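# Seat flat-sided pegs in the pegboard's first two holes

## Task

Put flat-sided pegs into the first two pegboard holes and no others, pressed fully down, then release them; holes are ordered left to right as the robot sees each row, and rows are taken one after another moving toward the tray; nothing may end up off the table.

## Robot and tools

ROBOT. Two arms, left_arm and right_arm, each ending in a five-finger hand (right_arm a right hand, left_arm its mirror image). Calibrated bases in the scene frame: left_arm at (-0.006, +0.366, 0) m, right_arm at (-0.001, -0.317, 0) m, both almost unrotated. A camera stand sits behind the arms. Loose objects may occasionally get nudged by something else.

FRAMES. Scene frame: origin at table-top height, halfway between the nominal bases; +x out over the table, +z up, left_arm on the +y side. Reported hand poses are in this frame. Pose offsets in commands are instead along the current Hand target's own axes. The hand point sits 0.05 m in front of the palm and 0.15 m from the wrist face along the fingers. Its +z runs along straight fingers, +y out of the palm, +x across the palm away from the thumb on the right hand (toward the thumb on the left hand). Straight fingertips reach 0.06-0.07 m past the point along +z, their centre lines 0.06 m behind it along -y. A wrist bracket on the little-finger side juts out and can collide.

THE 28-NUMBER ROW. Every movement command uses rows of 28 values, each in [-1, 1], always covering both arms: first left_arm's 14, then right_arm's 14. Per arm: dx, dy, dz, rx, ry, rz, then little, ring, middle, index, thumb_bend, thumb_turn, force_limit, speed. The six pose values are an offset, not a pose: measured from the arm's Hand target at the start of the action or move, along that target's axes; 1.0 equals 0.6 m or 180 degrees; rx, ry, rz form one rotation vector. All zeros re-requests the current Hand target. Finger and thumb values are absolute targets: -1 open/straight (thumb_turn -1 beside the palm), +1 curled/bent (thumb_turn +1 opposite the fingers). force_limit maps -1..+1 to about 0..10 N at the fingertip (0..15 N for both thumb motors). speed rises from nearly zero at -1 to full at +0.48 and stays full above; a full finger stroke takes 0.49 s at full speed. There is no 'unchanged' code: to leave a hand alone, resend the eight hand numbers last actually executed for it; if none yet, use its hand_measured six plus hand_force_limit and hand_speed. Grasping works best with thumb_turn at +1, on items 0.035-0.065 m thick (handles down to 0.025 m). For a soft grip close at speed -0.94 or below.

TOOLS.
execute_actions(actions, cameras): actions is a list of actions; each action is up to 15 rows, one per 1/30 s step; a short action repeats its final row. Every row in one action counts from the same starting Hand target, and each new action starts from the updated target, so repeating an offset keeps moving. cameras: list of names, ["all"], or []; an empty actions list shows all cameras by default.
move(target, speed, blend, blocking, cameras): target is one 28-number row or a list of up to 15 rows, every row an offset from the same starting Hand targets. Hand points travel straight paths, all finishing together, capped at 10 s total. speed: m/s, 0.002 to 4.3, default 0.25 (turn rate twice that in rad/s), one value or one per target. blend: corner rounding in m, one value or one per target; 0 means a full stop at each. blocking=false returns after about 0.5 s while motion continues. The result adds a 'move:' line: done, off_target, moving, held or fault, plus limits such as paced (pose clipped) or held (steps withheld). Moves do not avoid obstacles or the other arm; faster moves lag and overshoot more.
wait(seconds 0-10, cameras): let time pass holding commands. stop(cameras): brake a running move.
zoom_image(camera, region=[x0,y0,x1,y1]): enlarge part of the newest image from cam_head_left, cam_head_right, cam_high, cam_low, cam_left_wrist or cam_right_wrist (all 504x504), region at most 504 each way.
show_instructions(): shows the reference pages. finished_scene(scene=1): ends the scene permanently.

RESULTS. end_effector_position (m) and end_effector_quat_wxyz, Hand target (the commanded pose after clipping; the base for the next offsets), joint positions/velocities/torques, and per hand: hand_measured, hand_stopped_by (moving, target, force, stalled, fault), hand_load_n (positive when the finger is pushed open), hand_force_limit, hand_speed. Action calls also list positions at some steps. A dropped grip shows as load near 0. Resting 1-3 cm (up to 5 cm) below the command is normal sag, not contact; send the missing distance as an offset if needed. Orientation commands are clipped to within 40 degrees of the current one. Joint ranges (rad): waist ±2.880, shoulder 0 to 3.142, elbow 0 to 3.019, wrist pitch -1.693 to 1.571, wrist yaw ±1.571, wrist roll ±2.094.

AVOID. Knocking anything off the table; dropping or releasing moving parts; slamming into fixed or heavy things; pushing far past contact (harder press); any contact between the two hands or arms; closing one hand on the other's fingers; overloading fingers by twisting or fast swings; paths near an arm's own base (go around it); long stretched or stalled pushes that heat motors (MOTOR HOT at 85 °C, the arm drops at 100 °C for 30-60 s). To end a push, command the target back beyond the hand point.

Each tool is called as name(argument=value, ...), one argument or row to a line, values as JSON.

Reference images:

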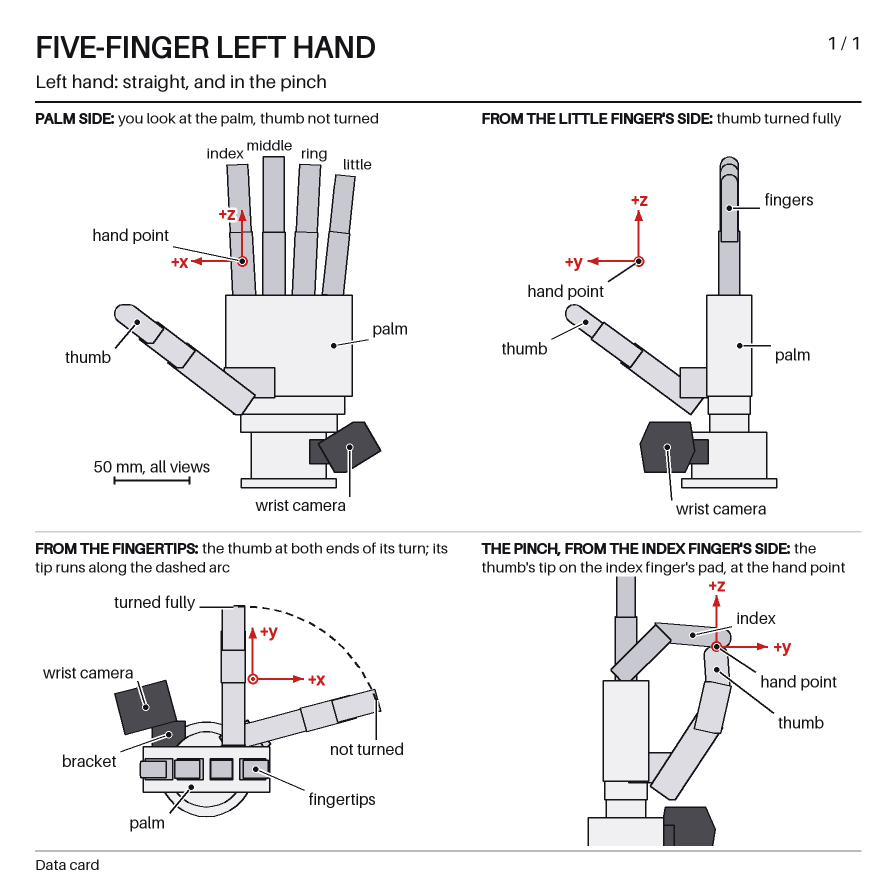

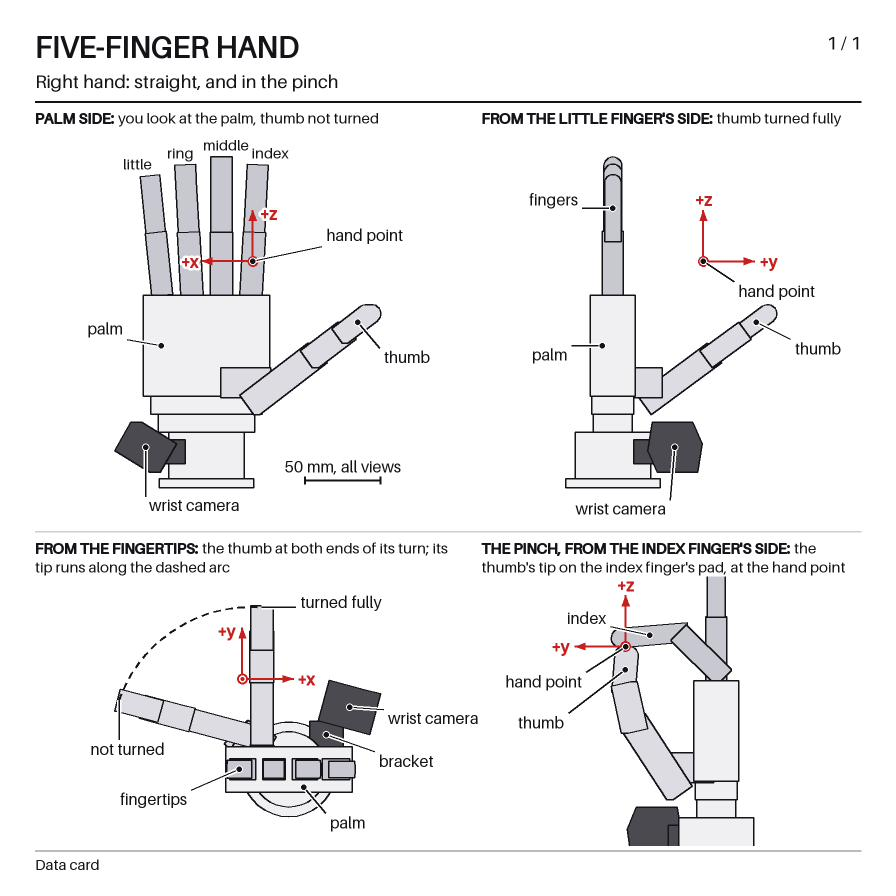

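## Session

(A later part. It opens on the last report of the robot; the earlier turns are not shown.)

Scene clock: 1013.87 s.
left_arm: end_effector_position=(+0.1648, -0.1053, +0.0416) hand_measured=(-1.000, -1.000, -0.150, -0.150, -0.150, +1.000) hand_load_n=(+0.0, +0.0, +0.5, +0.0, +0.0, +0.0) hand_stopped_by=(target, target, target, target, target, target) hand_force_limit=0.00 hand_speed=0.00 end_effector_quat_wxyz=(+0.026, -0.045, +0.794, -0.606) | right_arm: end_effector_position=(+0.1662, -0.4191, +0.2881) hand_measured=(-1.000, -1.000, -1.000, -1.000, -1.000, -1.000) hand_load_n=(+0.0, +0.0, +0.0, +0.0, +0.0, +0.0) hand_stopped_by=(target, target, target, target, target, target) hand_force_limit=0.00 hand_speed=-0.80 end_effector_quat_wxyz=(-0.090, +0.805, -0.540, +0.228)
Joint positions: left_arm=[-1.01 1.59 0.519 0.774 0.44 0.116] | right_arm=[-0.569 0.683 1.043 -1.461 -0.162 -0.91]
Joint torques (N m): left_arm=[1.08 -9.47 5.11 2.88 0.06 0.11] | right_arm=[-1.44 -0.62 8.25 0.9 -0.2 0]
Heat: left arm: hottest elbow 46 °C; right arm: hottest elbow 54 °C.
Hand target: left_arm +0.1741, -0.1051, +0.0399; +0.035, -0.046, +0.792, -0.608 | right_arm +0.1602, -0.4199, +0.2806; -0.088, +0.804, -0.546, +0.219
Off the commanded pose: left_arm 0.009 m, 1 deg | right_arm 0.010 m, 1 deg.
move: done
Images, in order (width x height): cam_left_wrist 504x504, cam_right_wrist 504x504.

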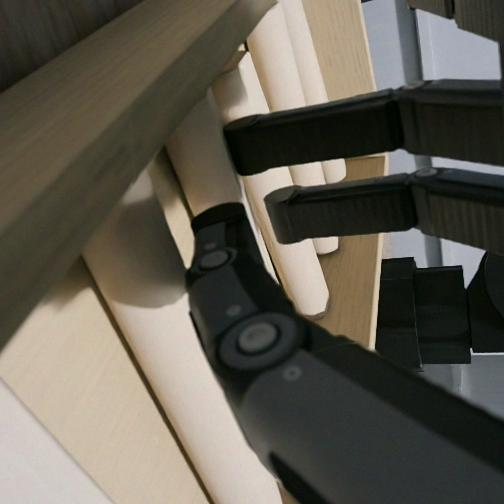

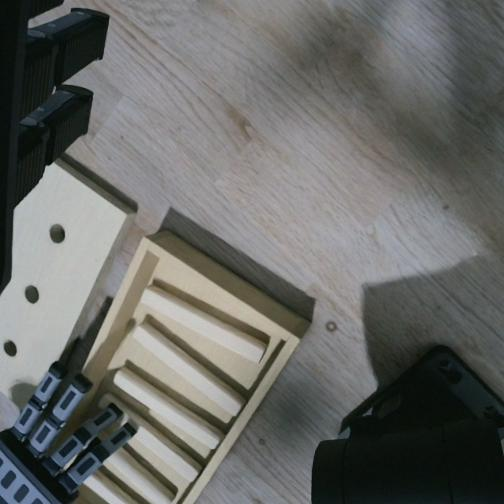

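move(
  target=[
    [0,-0.0209,-0.0056,0,0,0,-1,-1,-0.15,-0.15,-0.15,1,0,0,0,0,0,0,0,0,-1,-1,-1,-1,-1,-1,0,-0.8],
    [0.0023,-0.0261,0.0136,0,0,0,-1,-1,-0.15,-0.15,-0.15,1,0,0,0,0,0,0,0,0,-1,-1,-1,-1,-1,-1,0,-0.8],
  ],
  speed=0.1,
  cameras=["cam_left_wrist","cam_right_wrist"],
)

zoom_image(
  camera="cam_right_wrist",
  region=[50, 350, 200, 500],
)

zoom_image(
  camera="cam_left_wrist",
  region=[100, 30, 350, 280],
)

Scene clock: 1144.53 s.
left_arm: end_effector_position=(+0.1673, -0.1031, +0.0428) hand_measured=(-1.000, -1.000, -0.150, -0.150, -0.150, +1.000) hand_load_n=(+0.0, +0.0, +0.5, +0.0, +0.0, +0.0) hand_stopped_by=(target, target, target, target, target, target) hand_force_limit=0.00 hand_speed=0.00 end_effector_quat_wxyz=(+0.029, -0.051, +0.797, -0.601) | right_arm: end_effector_position=(+0.1662, -0.4191, +0.2881) hand_measured=(-1.000, -1.000, -1.000, -1.000, -1.000, -1.000) hand_load_n=(+0.0, +0.0, +0.0, +0.0, +0.0, +0.0) hand_stopped_by=(target, target, target, target, target, target) hand_force_limit=0.00 hand_speed=-0.80 end_effector_quat_wxyz=(-0.090, +0.805, -0.540, +0.228)
Joint positions: left_arm=[-1.007 1.576 0.519 0.751 0.43 0.116] | right_arm=[-0.569 0.683 1.043 -1.461 -0.162 -0.91]
Joint torques (N m): left_arm=[-0.79 -10.4 7.57 1.52 -0.18 0.03] | right_arm=[-1.26 -0.62 8.25 0.91 -0.2 0]
Heat: left arm: hottest elbow 46 °C; right arm: hottest elbow 53 °C.
Hand target: left_arm +0.1741, -0.1171, +0.0530; +0.035, -0.046, +0.792, -0.608 | right_arm +0.1602, -0.4199, +0.2806; -0.088, +0.804, -0.546, +0.219
Off the commanded pose: left_arm 0.019 m, 1 deg | right_arm 0.010 m, 1 deg.
move: off_target (left_arm)
Images, in order (width x height): cam_left_wrist 504x504, cam_right_wrist 504x504.

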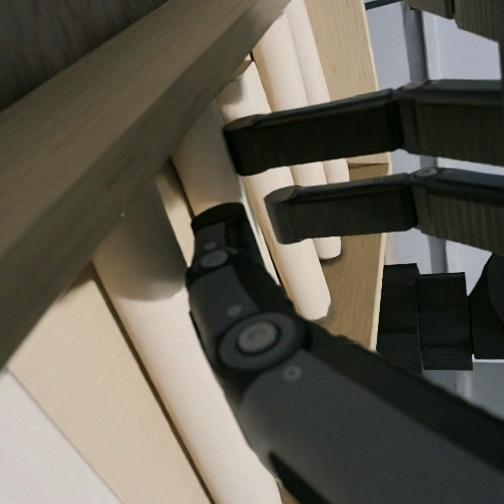

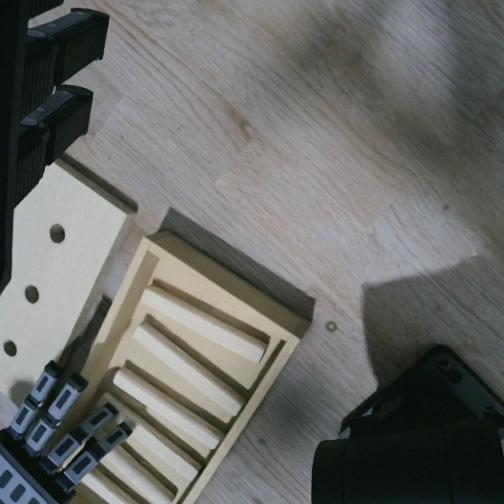

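Scaled by 3.360 from the camera's 504x504 image, which has a finer 720x720 frame.

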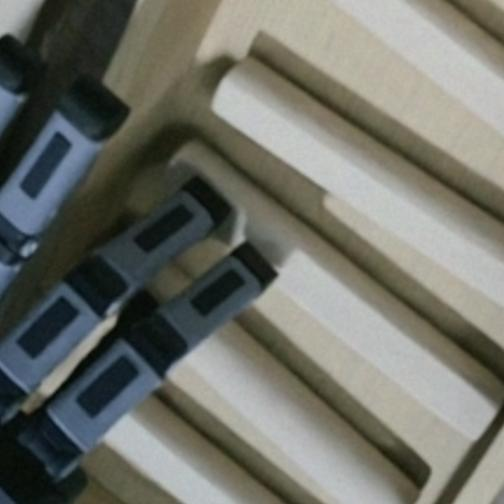

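Scaled by 2.016 from the camera's 504x504 image, which has a finer 720x720 frame.

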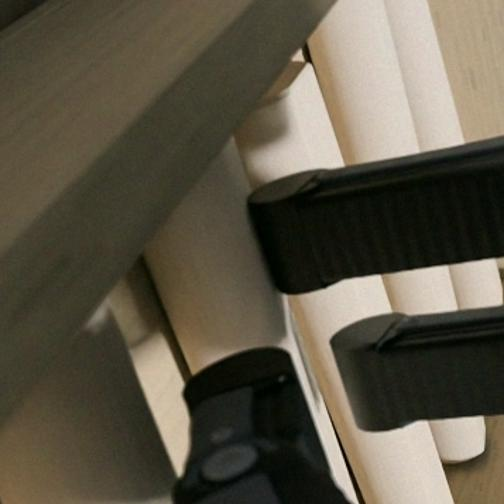

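move(
  target=[0.0,-0.030,-0.01,0,0,0,-1,-1,-0.15,-0.15,-0.15,1,0,0,0,0,0,0,0,0,-1,-1,-1,-1,-1,-1,0,-0.8],
  speed=0.15,
  cameras=["cam_left_wrist","cam_right_wrist"],
)

zoom_image(
  camera="cam_right_wrist",
  region=[50, 350, 200, 500],
)

Scene clock: 1152.67 s.
left_arm: end_effector_position=(+0.1656, -0.0999, +0.0516) hand_measured=(-1.000, -1.000, -0.150, -0.150, -0.150, +1.000) hand_load_n=(+0.0, +0.0, +0.0, +0.0, +0.0, +0.0) hand_stopped_by=(target, target, target, target, target, target) hand_force_limit=0.00 hand_speed=0.00 end_effector_quat_wxyz=(+0.026, -0.055, +0.802, -0.594) | right_arm: end_effector_position=(+0.1662, -0.4191, +0.2881) hand_measured=(-1.000, -1.000, -1.000, -1.000, -1.000, -1.000) hand_load_n=(+0.5, +0.0, +0.0, +0.0, +0.0, +0.0) hand_stopped_by=(target, target, target, target, target, target) hand_force_limit=0.00 hand_speed=-0.80 end_effector_quat_wxyz=(-0.090, +0.805, -0.540, +0.228)
Joint positions: left_arm=[-1.007 1.528 0.524 0.675 0.428 0.116] | right_arm=[-0.569 0.683 1.043 -1.461 -0.162 -0.91]
Joint torques (N m): left_arm=[-0.67 -11.46 8.12 1.54 -0.06 0.04] | right_arm=[-1.44 -0.56 8.23 0.9 -0.2 0]
Heat: left arm: hottest elbow 46 °C; right arm: hottest elbow 53 °C.
Hand target: left_arm +0.1741, -0.1159, +0.0720; +0.035, -0.046, +0.792, -0.608 | right_arm +0.1602, -0.4199, +0.2806; -0.088, +0.804, -0.546, +0.219
Off the commanded pose: left_arm 0.027 m, 3 deg | right_arm 0.010 m, 1 deg.
move: off_target (left_arm)
Images, in order (width x height): cam_left_wrist 504x504, cam_right_wrist 504x504.

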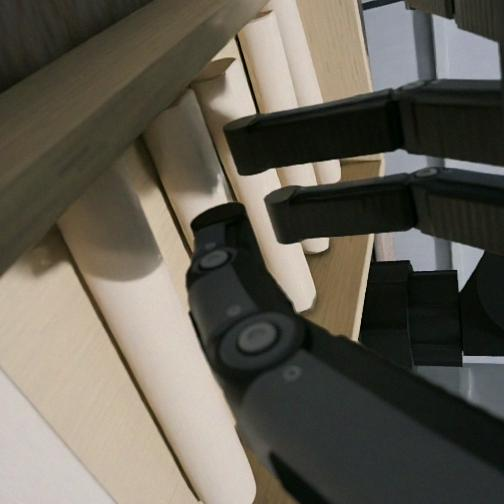

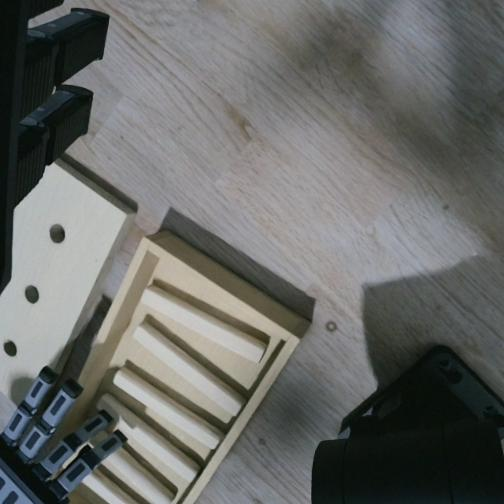

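Scaled by 3.360 from the camera's 504x504 image, which has a finer 720x720 frame.

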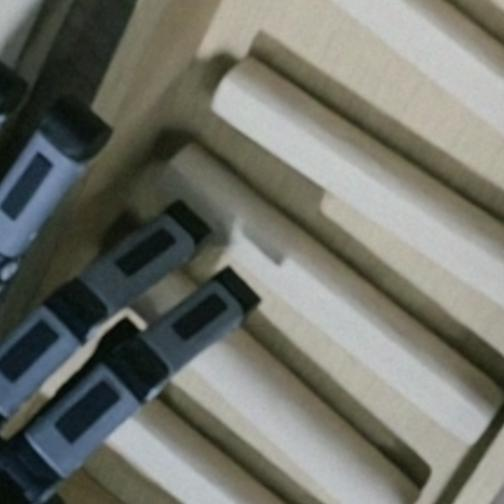

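move(
  target=[
    [0.008,-0.0052,-0.065,0,0,0,-1,-1,-0.15,-0.15,-0.15,1,0,0,0,0,0,0,0,0,-1,-1,-1,-1,-1,-1,0,-0.8],
    [-0.0052,0.0237,0.0208,0,0,0,-1,-1,-0.15,-0.15,-0.15,1,0,0,0,0,0,0,0,0,-1,-1,-1,-1,-1,-1,0,-0.8],
  ],
  speed=0.15,
  blend=[0.01,0],
  cameras=["cam_left_wrist","cam_right_wrist"],
)

zoom_image(
  camera="cam_right_wrist",
  region=[50, 350, 200, 500],
)

zoom_image(
  camera="cam_left_wrist",
  region=[100, 30, 350, 280],
)

Scene clock: 1171.63 s.
left_arm: end_effector_position=(+0.1730, -0.1076, +0.0455) hand_measured=(-1.000, -1.000, -0.150, -0.150, -0.150, +1.000) hand_load_n=(+0.0, +0.0, +0.0, +0.0, +0.0, +0.0) hand_stopped_by=(target, target, target, target, target, target) hand_force_limit=0.00 hand_speed=0.00 end_effector_quat_wxyz=(+0.028, -0.055, +0.801, -0.596) | right_arm: end_effector_position=(+0.1662, -0.4191, +0.2881) hand_measured=(-1.000, -1.000, -1.000, -1.000, -1.000, -1.000) hand_load_n=(+0.0, +0.0, +0.0, +0.0, +0.0, +0.0) hand_stopped_by=(target, target, target, target, target, target) hand_force_limit=0.00 hand_speed=-0.80 end_effector_quat_wxyz=(-0.090, +0.805, -0.540, +0.228)
Joint positions: left_arm=[-1.003 1.573 0.545 0.705 0.429 0.117] | right_arm=[-0.569 0.683 1.043 -1.461 -0.162 -0.91]
Joint torques (N m): left_arm=[-1.14 -9.47 7.47 2.86 -0.19 0.02] | right_arm=[-1.38 -0.67 8.25 0.9 -0.2 0]
Heat: left arm: hottest elbow 47 °C; right arm: hottest elbow 53 °C.
Hand target: left_arm +0.1780, -0.1239, +0.0550; +0.035, -0.046, +0.792, -0.608 | right_arm +0.1602, -0.4199, +0.2806; -0.088, +0.804, -0.546, +0.219
Off the commanded pose: left_arm 0.020 m, 2 deg | right_arm 0.010 m, 1 deg.
move: off_target (left_arm)
Images, in order (width x height): cam_left_wrist 504x504, cam_right_wrist 504x504.

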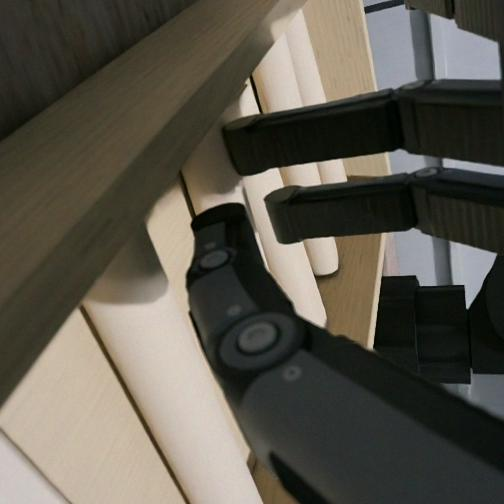

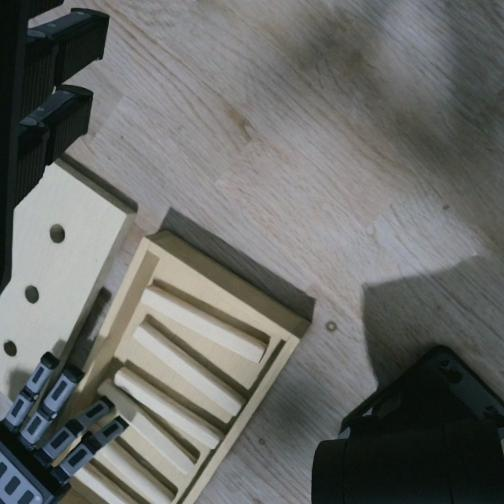

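Scaled by 3.360 from the camera's 504x504 image, which has a finer 720x720 frame.

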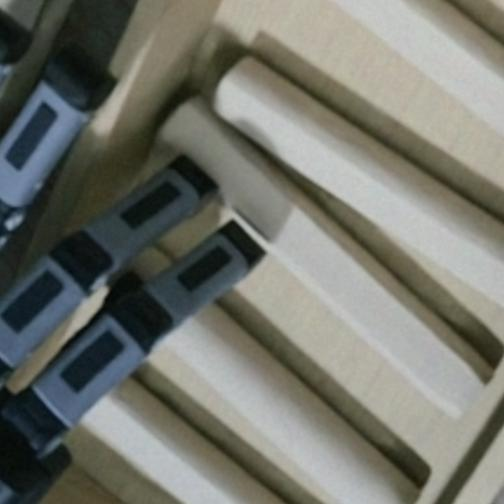

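Scaled by 2.016 from the camera's 504x504 image, which has a finer 720x720 frame.

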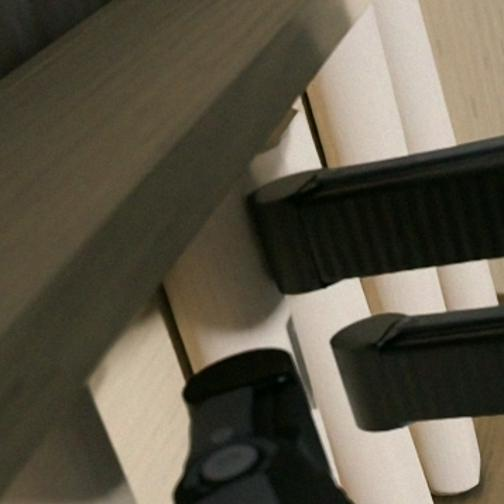

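move(
  target=[
    [0,-0.0403,-0.0108,0,0,0,-1,-1,-0.15,-0.15,-0.15,1,0,0,0,0,0,0,0,0,-1,-1,-1,-1,-1,-1,0,-0.8],
    [0.0557,-0.0302,0.0097,0,0,0,-1,-1,-0.15,-0.15,-0.15,1,0,0,0,0,0,0,0,0,-1,-1,-1,-1,-1,-1,0,-0.8],
  ],
  speed=0.15,
  cameras=["cam_left_wrist","cam_right_wrist"],
)

zoom_image(
  camera="cam_right_wrist",
  region=[50, 350, 200, 500],
)

Scene clock: 1244.60 s.
left_arm: end_effector_position=(+0.1438, -0.1238, +0.0582) hand_measured=(-1.000, -1.000, -0.150, -0.150, -0.150, +1.000) hand_load_n=(+0.0, +0.0, +0.0, +0.0, +0.0, +0.0) hand_stopped_by=(target, target, target, target, target, target) hand_force_limit=0.00 hand_speed=0.00 end_effector_quat_wxyz=(+0.032, -0.050, +0.804, -0.592) | right_arm: end_effector_position=(+0.1662, -0.4191, +0.2881) hand_measured=(-1.000, -1.000, -1.000, -1.000, -1.000, -1.000) hand_load_n=(+0.0, +0.0, +0.0, +0.0, +0.0, -0.5) hand_stopped_by=(target, target, target, target, target, target) hand_force_limit=0.00 hand_speed=-0.80 end_effector_quat_wxyz=(-0.090, +0.805, -0.540, +0.228)
Joint positions: left_arm=[-1.099 1.526 0.555 0.652 0.337 0.101] | right_arm=[-0.569 0.683 1.043 -1.461 -0.162 -0.91]
Joint torques (N m): left_arm=[-1.08 -9.99 7.17 3.23 -0.1 -0.07] | right_arm=[-1.44 -0.62 8.25 0.91 -0.2 0]
Heat: left arm: hottest elbow 50 °C; right arm: hottest elbow 53 °C.
Hand target: left_arm +0.1460, -0.1380, +0.0711; +0.035, -0.046, +0.792, -0.608 | right_arm +0.1602, -0.4199, +0.2806; -0.088, +0.804, -0.546, +0.219
Off the commanded pose: left_arm 0.019 m, 2 deg | right_arm 0.010 m, 1 deg.
move: off_target (left_arm)
Images, in order (width x height): cam_left_wrist 504x504, cam_right_wrist 504x504.

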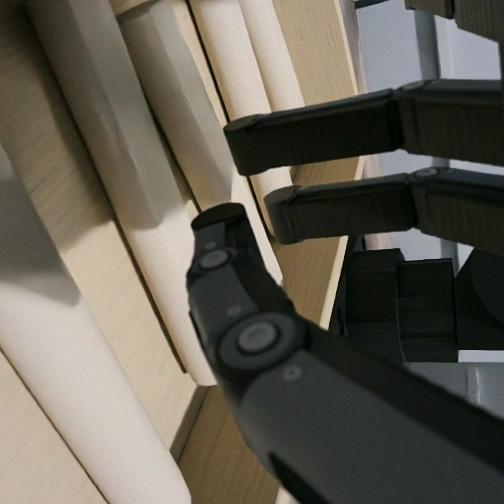

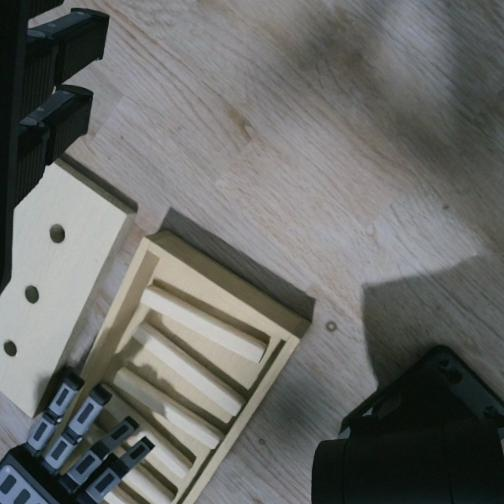

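Scaled by 3.360 from the camera's 504x504 image, which has a finer 720x720 frame.

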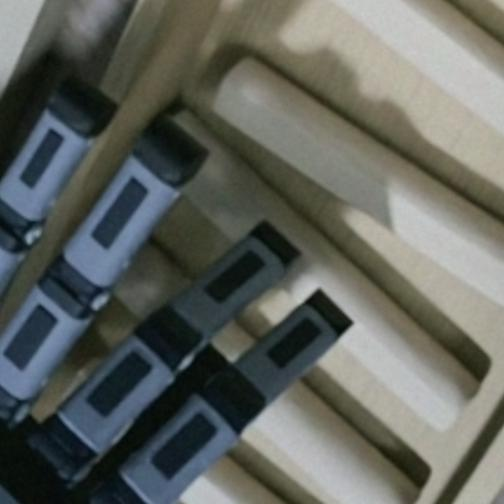

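move(
  target=[0.0012,0.020,0.0157,0,0,0,-1,-1,-0.15,-0.15,-0.15,1,0,0,0,0,0,0,0,0,-1,-1,-1,-1,-1,-1,0,-0.8],
  speed=0.1,
  cameras=["cam_left_wrist","cam_right_wrist"],
)

zoom_image(
  camera="cam_right_wrist",
  region=[50, 350, 200, 500],
)

Scene clock: 1267.93 s.
left_arm: end_effector_position=(+0.1446, -0.1264, +0.0414) hand_measured=(-1.000, -1.000, -0.150, -0.150, -0.150, +1.000) hand_load_n=(+0.0, +0.0, +0.0, +0.0, +0.0, +0.0) hand_stopped_by=(target, target, target, target, target, target) hand_force_limit=0.00 hand_speed=0.00 end_effector_quat_wxyz=(+0.032, -0.052, +0.806, -0.589) | right_arm: end_effector_position=(+0.1662, -0.4191, +0.2881) hand_measured=(-1.000, -1.000, -1.000, -1.000, -1.000, -1.000) hand_load_n=(+0.0, +0.0, +0.0, +0.0, -0.5, +0.0) hand_stopped_by=(target, target, target, target, target, target) hand_force_limit=0.00 hand_speed=-0.80 end_effector_quat_wxyz=(-0.090, +0.805, -0.540, +0.228)
Joint positions: left_arm=[-1.102 1.583 0.555 0.702 0.33 0.099] | right_arm=[-0.569 0.683 1.043 -1.461 -0.162 -0.91]
Joint torques (N m): left_arm=[-1.44 -10.58 7.23 3.19 -0.11 -0.11] | right_arm=[-1.38 -0.62 8.24 0.91 -0.2 0]
Heat: left arm: hottest elbow 51 °C; right arm: hottest elbow 53 °C.
Hand target: left_arm +0.1459, -0.1441, +0.0570; +0.035, -0.046, +0.792, -0.608 | right_arm +0.1602, -0.4199, +0.2806; -0.088, +0.804, -0.546, +0.219
Off the commanded pose: left_arm 0.024 m, 3 deg | right_arm 0.010 m, 1 deg.
move: off_target (left_arm)
Images, in order (width x height): cam_left_wrist 504x504, cam_right_wrist 504x504.

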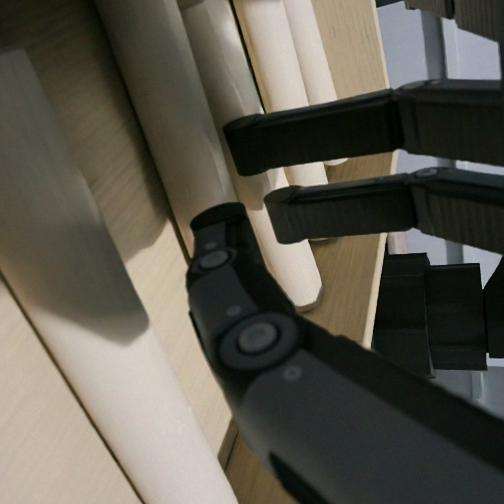

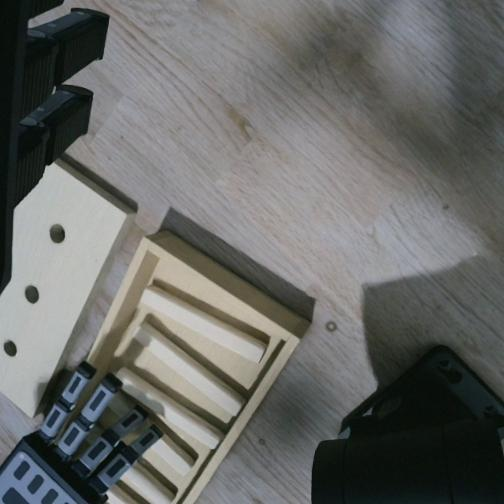

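Scaled by 3.360 from the camera's 504x504 image, which has a finer 720x720 frame.

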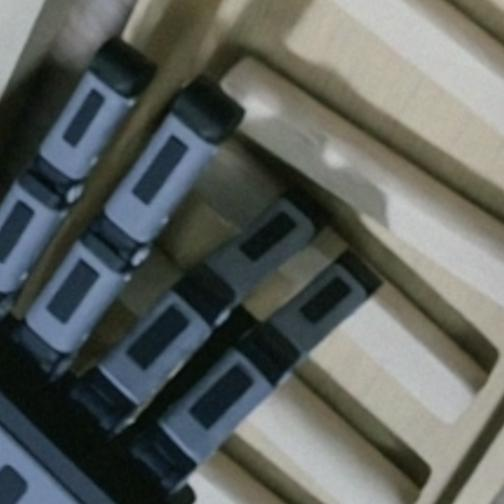

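move(
  target=[0.0008,0.0168,0.0114,0,0,0,-1,-1,-0.15,-0.15,-0.15,1,0,0,0,0,0,0,0,0,-1,-1,-1,-1,-1,-1,0,-0.8],
  speed=0.1,
  cameras=["cam_left_wrist","cam_right_wrist"],
)

zoom_image(
  camera="cam_right_wrist",
  region=[50, 350, 200, 500],
)

Scene clock: 1283.03 s.
left_arm: end_effector_position=(+0.1436, -0.1285, +0.0292) hand_measured=(-1.000, -1.000, -0.150, -0.150, -0.150, +1.000) hand_load_n=(+0.0, +0.0, +0.0, +0.0, +0.0, +0.0) hand_stopped_by=(target, target, target, target, target, target) hand_force_limit=0.00 hand_speed=0.00 end_effector_quat_wxyz=(+0.032, -0.053, +0.806, -0.588) | right_arm: end_effector_position=(+0.1662, -0.4191, +0.2881) hand_measured=(-1.000, -1.000, -1.000, -1.000, -1.000, -1.000) hand_load_n=(+0.0, +0.0, +0.0, +0.0, +0.0, +0.0) hand_stopped_by=(target, target, target, target, target, target) hand_force_limit=0.00 hand_speed=-0.80 end_effector_quat_wxyz=(-0.090, +0.805, -0.540, +0.228)
Joint positions: left_arm=[-1.107 1.626 0.555 0.742 0.325 0.097] | right_arm=[-0.569 0.683 1.043 -1.461 -0.162 -0.91]
Joint torques (N m): left_arm=[-1.44 -10.87 7.27 3.18 -0.11 -0.11] | right_arm=[-1.38 -0.62 8.25 0.9 -0.2 0]
Heat: left arm: hottest elbow 52 °C; right arm: hottest elbow 53 °C.
Hand target: left_arm +0.1459, -0.1481, +0.0454; +0.035, -0.046, +0.792, -0.608 | right_arm +0.1602, -0.4199, +0.2806; -0.088, +0.804, -0.546, +0.219
Off the commanded pose: left_arm 0.026 m, 3 deg | right_arm 0.010 m, 1 deg.
move: off_target (left_arm)
Images, in order (width x height): cam_left_wrist 504x504, cam_right_wrist 504x504.

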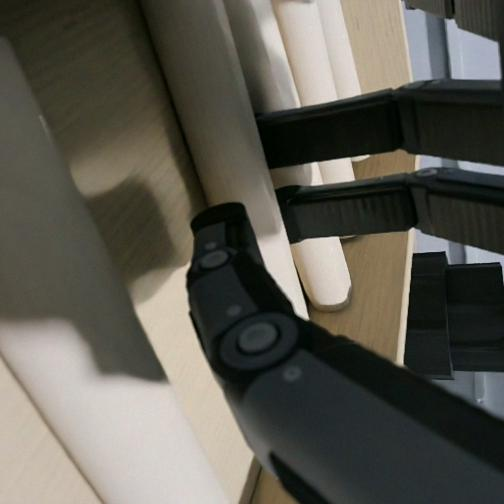

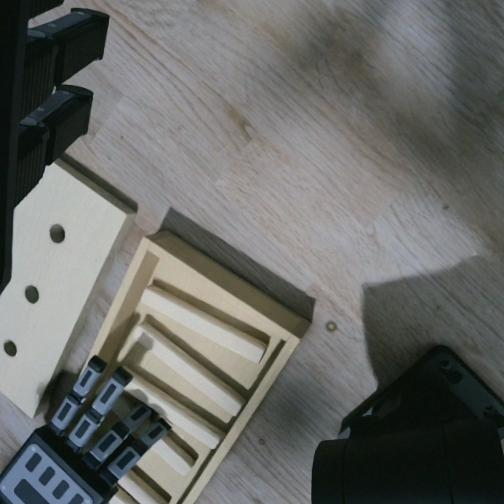

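Scaled by 3.360 from the camera's 504x504 image, which has a finer 720x720 frame.

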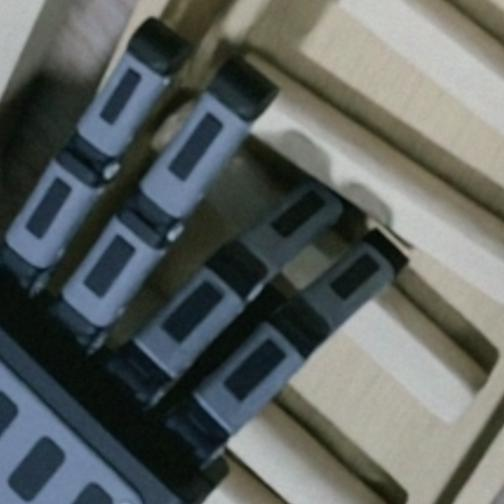

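move(
  target=[-0.0077,0.0171,-0.064,0,0,0,-1,-1,-0.15,-0.15,-0.15,1,0,0,0,0,0,0,0,0,-1,-1,-1,-1,-1,-1,0,-0.8],
  speed=0.05,
  cameras=["cam_left_wrist","cam_right_wrist"],
)

zoom_image(
  camera="cam_right_wrist",
  region=[50, 330, 250, 504],
)

Scene clock: 1306.00 s.
left_arm: end_effector_position=(+0.1381, -0.1057, +0.0322) hand_measured=(-1.000, -1.000, -0.150, -0.150, -0.150, +1.000) hand_load_n=(+0.0, +0.0, +0.0, +0.0, +0.0, +0.0) hand_stopped_by=(target, target, target, target, target, target) hand_force_limit=0.00 hand_speed=0.00 end_effector_quat_wxyz=(+0.024, -0.050, +0.803, -0.593) | right_arm: end_effector_position=(+0.1662, -0.4191, +0.2881) hand_measured=(-1.000, -1.000, -1.000, -1.000, -1.000, -1.000) hand_load_n=(+0.0, +0.0, +0.0, +0.0, +0.0, +0.0) hand_stopped_by=(target, target, target, target, target, target) hand_force_limit=0.00 hand_speed=-0.80 end_effector_quat_wxyz=(-0.090, +0.805, -0.540, +0.228)
Joint positions: left_arm=[-1.082 1.581 0.493 0.765 0.366 0.097] | right_arm=[-0.569 0.683 1.043 -1.461 -0.162 -0.91]
Joint torques (N m): left_arm=[0.79 -11.81 4.68 3.07 0.12 0.06] | right_arm=[-1.38 -0.62 8.25 0.92 -0.2 0]
Heat: left arm: hottest elbow 52 °C; right arm: hottest elbow 53 °C.
Hand target: left_arm +0.1460, -0.1081, +0.0455; +0.035, -0.046, +0.792, -0.608 | right_arm +0.1602, -0.4199, +0.2806; -0.088, +0.804, -0.546, +0.219
Off the commanded pose: left_arm 0.016 m, 3 deg | right_arm 0.010 m, 1 deg.
move: off_target (left_arm)
Images, in order (width x height): cam_left_wrist 504x504, cam_right_wrist 504x504.

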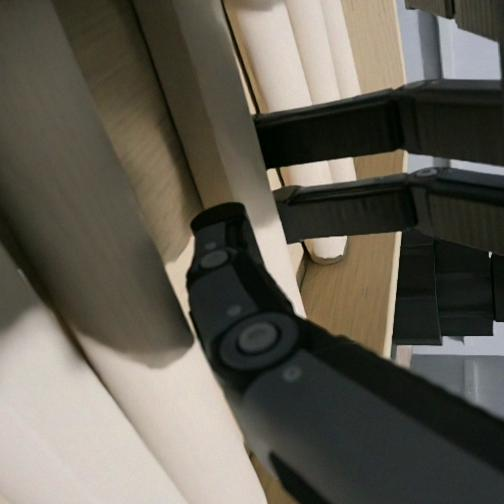

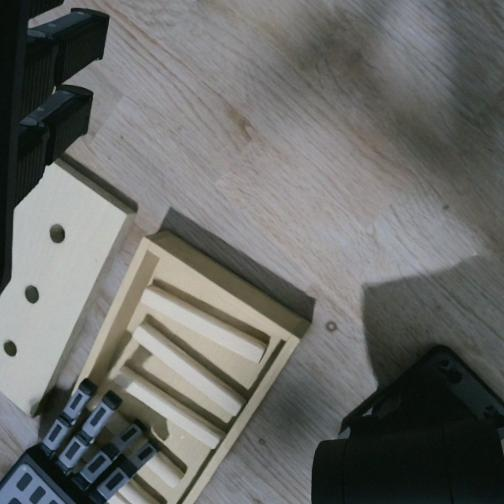

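Scaled by 2.520 from the camera's 504x504 image, which has a finer 720x720 frame.

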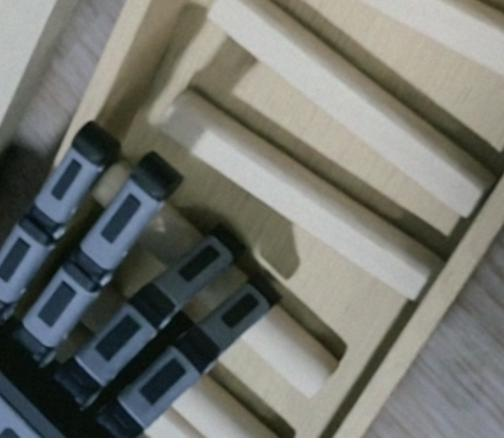

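move(
  target=[
    [0,-0.0483,-0.0129,0,0,0,-1,-1,-0.15,-0.15,-0.15,1,0,0,0,0,0,0,0,0,-1,-1,-1,-1,-1,-1,0,-0.8],
    [-0.0729,-0.0344,-0.0005,0,-0.0166,-0.0044,-1,-1,-0.35,-0.35,-0.15,1,0,0,0,0,0,0,0,0,-1,-1,-1,-1,-1,-1,0,-0.8],
  ],
  speed=0.12,
  cameras=["cam_left_wrist","cam_right_wrist"],
)

zoom_image(
  camera="cam_right_wrist",
  region=[50, 330, 250, 504],
)

Scene clock: 1336.60 s.
left_arm: end_effector_position=(+0.1745, -0.0928, +0.0490) hand_measured=(-1.000, -1.000, -0.350, -0.350, -0.150, +1.000) hand_load_n=(+0.0, -0.5, +0.0, +0.0, +0.5, +0.0) hand_stopped_by=(target, target, target, target, target, target) hand_force_limit=0.00 hand_speed=0.00 end_effector_quat_wxyz=(+0.038, -0.075, +0.803, -0.590) | right_arm: end_effector_position=(+0.1662, -0.4191, +0.2881) hand_measured=(-1.000, -1.000, -1.000, -1.000, -1.000, -1.000) hand_load_n=(+0.0, +0.0, +0.0, +0.0, +0.0, +0.0) hand_stopped_by=(target, target, target, target, target, target) hand_force_limit=0.00 hand_speed=-0.80 end_effector_quat_wxyz=(-0.090, +0.805, -0.540, +0.228)
Joint positions: left_arm=[-0.993 1.522 0.51 0.679 0.397 0.104] | right_arm=[-0.569 0.683 1.043 -1.461 -0.162 -0.91]
Joint torques (N m): left_arm=[0.5 -9.7 8.06 2.63 0.16 0.09] | right_arm=[-1.44 -0.73 8.25 0.9 -0.2 0]
Heat: left arm: hottest elbow 50 °C; right arm: hottest elbow 53 °C.
Hand target: left_arm +0.1900, -0.1081, +0.0655; +0.051, -0.067, +0.790, -0.607 | right_arm +0.1602, -0.4199, +0.2806; -0.088, +0.804, -0.546, +0.219
Off the commanded pose: left_arm 0.027 m, 3 deg | right_arm 0.010 m, 1 deg.
move: off_target (left_arm); target 2's new numbers were sent with left_arm's hand 0.027 m and 3 deg from that target
Images, in order (width x height): cam_left_wrist 504x504, cam_right_wrist 504x504.

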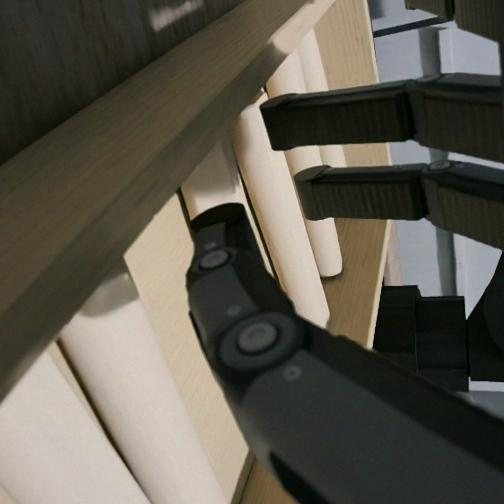

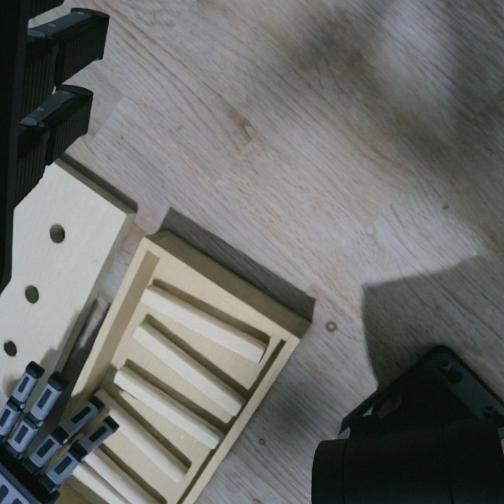

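Scaled by 2.520 from the camera's 504x504 image, which has a finer 720x720 frame.

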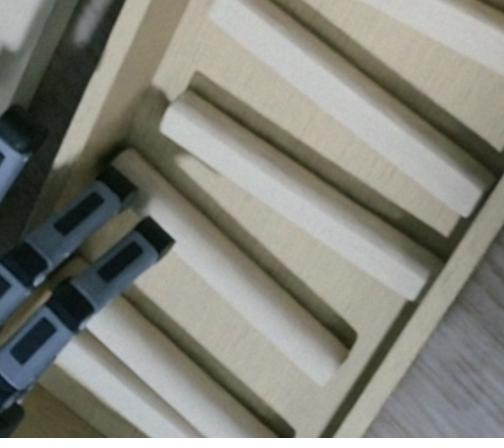

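move(
  target=[
    [-0.0028,-0.0521,-0.0309,0,0.0386,0.0103,-1,-1,-0.22,-0.22,-0.15,1,0,0,0,0,0,0,0,0,-1,-1,-1,-1,-1,-1,0,-0.8],
    [0.0057,-0.028,0.0377,0,0.0386,0.0103,-1,-1,-0.22,-0.22,-0.15,1,0,0,0,0,0,0,0,0,-1,-1,-1,-1,-1,-1,0,-0.8],
  ],
  speed=0.12,
  cameras=["cam_left_wrist","cam_right_wrist"],
)

zoom_image(
  camera="cam_right_wrist",
  region=[50, 330, 250, 504],
)

Scene clock: 1360.60 s.
left_arm: end_effector_position=(+0.1837, -0.1135, +0.0559) hand_measured=(-1.000, -1.000, -0.220, -0.220, -0.150, +1.000) hand_load_n=(+0.0, +0.0, +0.0, +0.0, +0.0, +0.0) hand_stopped_by=(target, target, target, target, target, target) hand_force_limit=0.00 hand_speed=0.00 end_effector_quat_wxyz=(+0.004, -0.028, +0.808, -0.588) | right_arm: end_effector_position=(+0.1662, -0.4191, +0.2881) hand_measured=(-1.000, -1.000, -1.000, -1.000, -1.000, -1.000) hand_load_n=(+0.0, +0.0, +0.0, +0.0, +0.0, +0.0) hand_stopped_by=(target, target, target, target, target, target) hand_force_limit=0.00 hand_speed=-0.80 end_effector_quat_wxyz=(-0.090, +0.805, -0.540, +0.228)
Joint positions: left_arm=[-0.963 1.566 0.616 0.585 0.534 0.165] | right_arm=[-0.569 0.683 1.043 -1.461 -0.162 -0.91]
Joint torques (N m): left_arm=[-1.26 -11.05 8.51 3 -0.04 -0.11] | right_arm=[-1.32 -0.56 8.25 0.91 -0.2 0]
Heat: left arm: hottest elbow 52 °C; right arm: hottest elbow 53 °C.
Hand target: left_arm +0.1912, -0.1345, +0.0759; +0.013, -0.018, +0.793, -0.609 | right_arm +0.1602, -0.4199, +0.2806; -0.088, +0.804, -0.546, +0.219
Off the commanded pose: left_arm 0.030 m, 3 deg | right_arm 0.010 m, 1 deg.
move: off_target (left_arm)
Images, in order (width x height): cam_left_wrist 504x504, cam_right_wrist 504x504.

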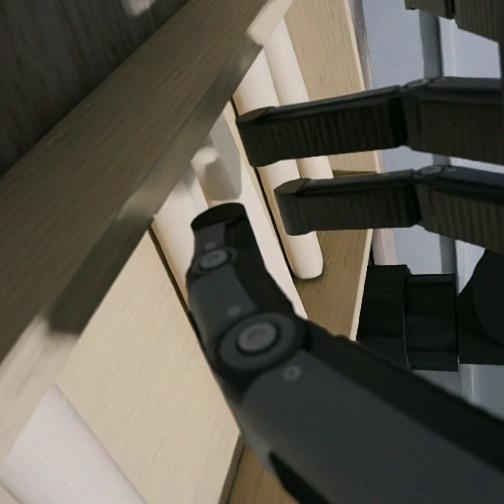

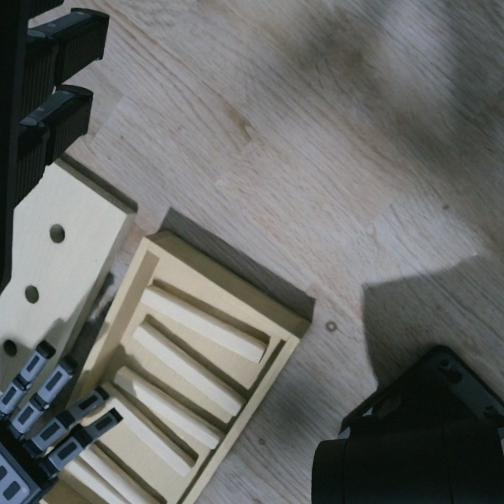

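Scaled by 2.520 from the camera's 504x504 image, which has a finer 720x720 frame.

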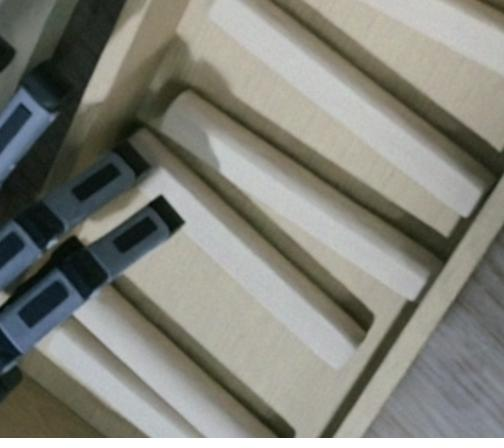

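move(
  target=[
    [-0.0006,-0.0682,-0.0355,0,0,0,-1,-1,-0.22,-0.22,-0.15,1,0,0,0,0,0,0,0,0,-1,-1,-1,-1,-1,-1,0,-0.8],
    [0.0728,-0.039,-0.0733,0,-0.0220,-0.0059,-1,-1,-0.15,-0.15,-0.15,1,0,0,0,0,0,0,0,0,-1,-1,-1,-1,-1,-1,0,-0.8],
    [0.0758,-0.0005,0.0093,0,-0.0220,-0.0059,-1,-1,-0.15,-0.15,-0.15,1,0,0,0,0,0,0,0,0,-1,-1,-1,-1,-1,-1,0,-0.8],
  ],
  speed=0.15,
  cameras=["cam_left_wrist","cam_right_wrist"],
)

zoom_image(
  camera="cam_right_wrist",
  region=[50, 330, 250, 504],
)

Scene clock: 1409.57 s.
left_arm: end_effector_position=(+0.1420, -0.1196, +0.0540) hand_measured=(-1.000, -1.000, -0.150, -0.150, -0.150, +1.000) hand_load_n=(+0.0, +0.0, +0.0, +0.0, +0.0, -0.5) hand_stopped_by=(target, target, target, target, target, target) hand_force_limit=0.00 hand_speed=0.00 end_effector_quat_wxyz=(+0.030, -0.053, +0.809, -0.585) | right_arm: end_effector_position=(+0.1662, -0.4191, +0.2881) hand_measured=(-1.000, -1.000, -1.000, -1.000, -1.000, -1.000) hand_load_n=(+0.0, +0.0, +0.0, +0.0, +0.0, +0.0) hand_stopped_by=(target, target, target, target, target, target) hand_force_limit=0.00 hand_speed=-0.80 end_effector_quat_wxyz=(-0.090, +0.805, -0.540, +0.228)
Joint positions: left_arm=[-1.1 1.522 0.548 0.636 0.333 0.1] | right_arm=[-0.569 0.683 1.043 -1.461 -0.162 -0.91]
Joint torques (N m): left_arm=[-1.44 -10.17 8.32 3.08 -0.11 -0.06] | right_arm=[-1.49 -0.56 8.25 0.9 -0.2 0]
Heat: left arm: hottest elbow 52 °C; right arm: hottest elbow 53 °C.
Hand target: left_arm +0.1459, -0.1418, +0.0748; +0.035, -0.046, +0.792, -0.608 | right_arm +0.1602, -0.4199, +0.2806; -0.088, +0.804, -0.546, +0.219
Off the commanded pose: left_arm 0.031 m, 3 deg | right_arm 0.010 m, 1 deg.
move: off_target (left_arm); target 2's new numbers were sent with left_arm's hand 0.015 m and 2 deg from that target
Images, in order (width x height): cam_left_wrist 504x504, cam_right_wrist 504x504.

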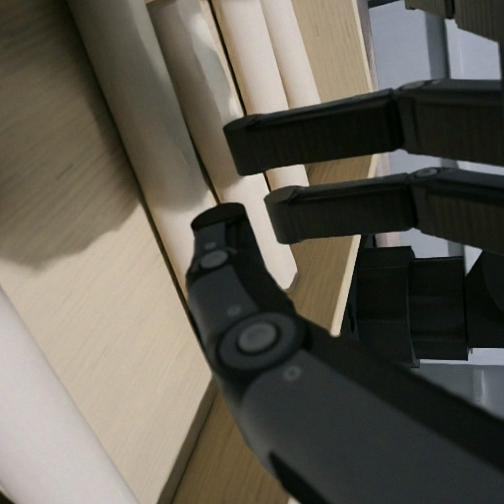

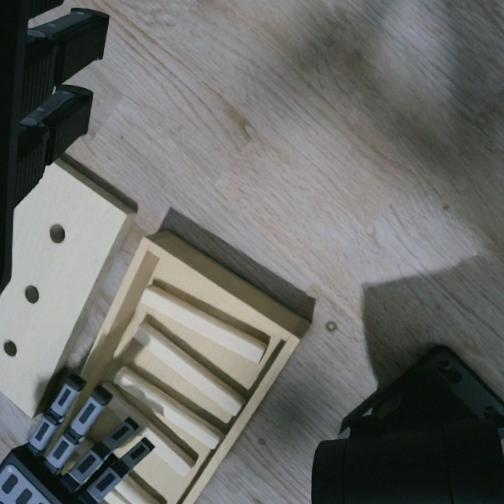

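Scaled by 2.520 from the camera's 504x504 image, which has a finer 720x720 frame.

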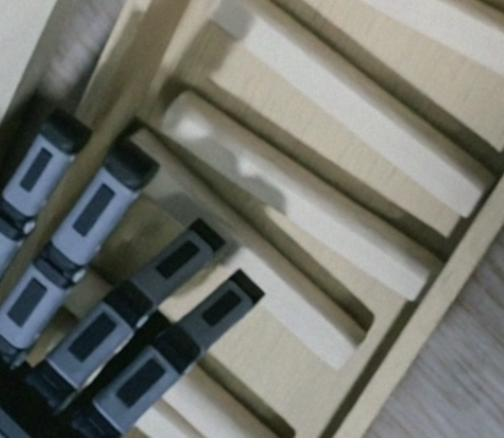

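move(
  target=[0.0025,0.0138,0.026,0,0,0,-1,-1,-0.15,-0.15,-0.15,1,0,0,0,0,0,0,0,0,-1,-1,-1,-1,-1,-1,0,-0.8],
  speed=0.12,
  cameras=["cam_right_wrist"],
)

zoom_image(
  camera="cam_right_wrist",
  region=[50, 330, 250, 504],
)

Scene clock: 1421.20 s.
left_arm: end_effector_position=(+0.1425, -0.1326, +0.0434) hand_measured=(-1.000, -1.000, -0.150, -0.150, -0.150, +1.000) hand_load_n=(+0.0, +0.0, +0.0, +0.0, +0.0, +0.0) hand_stopped_by=(target, target, target, target, target, target) hand_force_limit=0.00 hand_speed=0.00 end_effector_quat_wxyz=(+0.031, -0.053, +0.808, -0.586) | right_arm: end_effector_position=(+0.1662, -0.4191, +0.2881) hand_measured=(-1.000, -1.000, -1.000, -1.000, -1.000, -1.000) hand_load_n=(+0.0, +0.0, +0.0, -0.5, +0.0, +0.0) hand_stopped_by=(target, target, target, target, target, target) hand_force_limit=0.00 hand_speed=-0.80 end_effector_quat_wxyz=(-0.090, +0.805, -0.540, +0.228)
Joint positions: left_arm=[-1.115 1.582 0.573 0.675 0.318 0.095] | right_arm=[-0.569 0.683 1.043 -1.461 -0.162 -0.91]
Joint torques (N m): left_arm=[-1.44 -10.7 8.27 3.14 -0.11 -0.1] | right_arm=[-1.38 -0.67 8.23 0.9 -0.21 0]
Heat: left arm: hottest elbow 53 °C; right arm: hottest elbow 52 °C.
Hand target: left_arm +0.1459, -0.1549, +0.0628; +0.035, -0.046, +0.792, -0.608 | right_arm +0.1602, -0.4199, +0.2806; -0.088, +0.804, -0.546, +0.219
Off the commanded pose: left_arm 0.030 m, 3 deg | right_arm 0.010 m, 1 deg.
move: off_target (left_arm)
Images, in order (width x height): cam_right_wrist 504x504.

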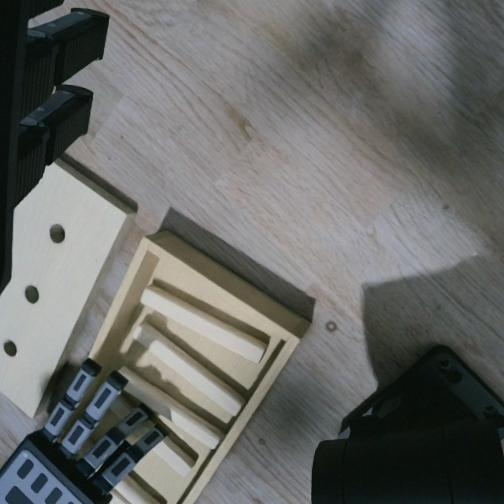

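Scaled by 2.520 from the camera's 504x504 image, which has a finer 720x720 frame.

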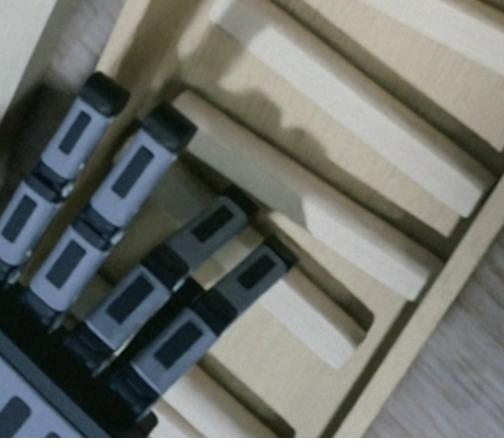

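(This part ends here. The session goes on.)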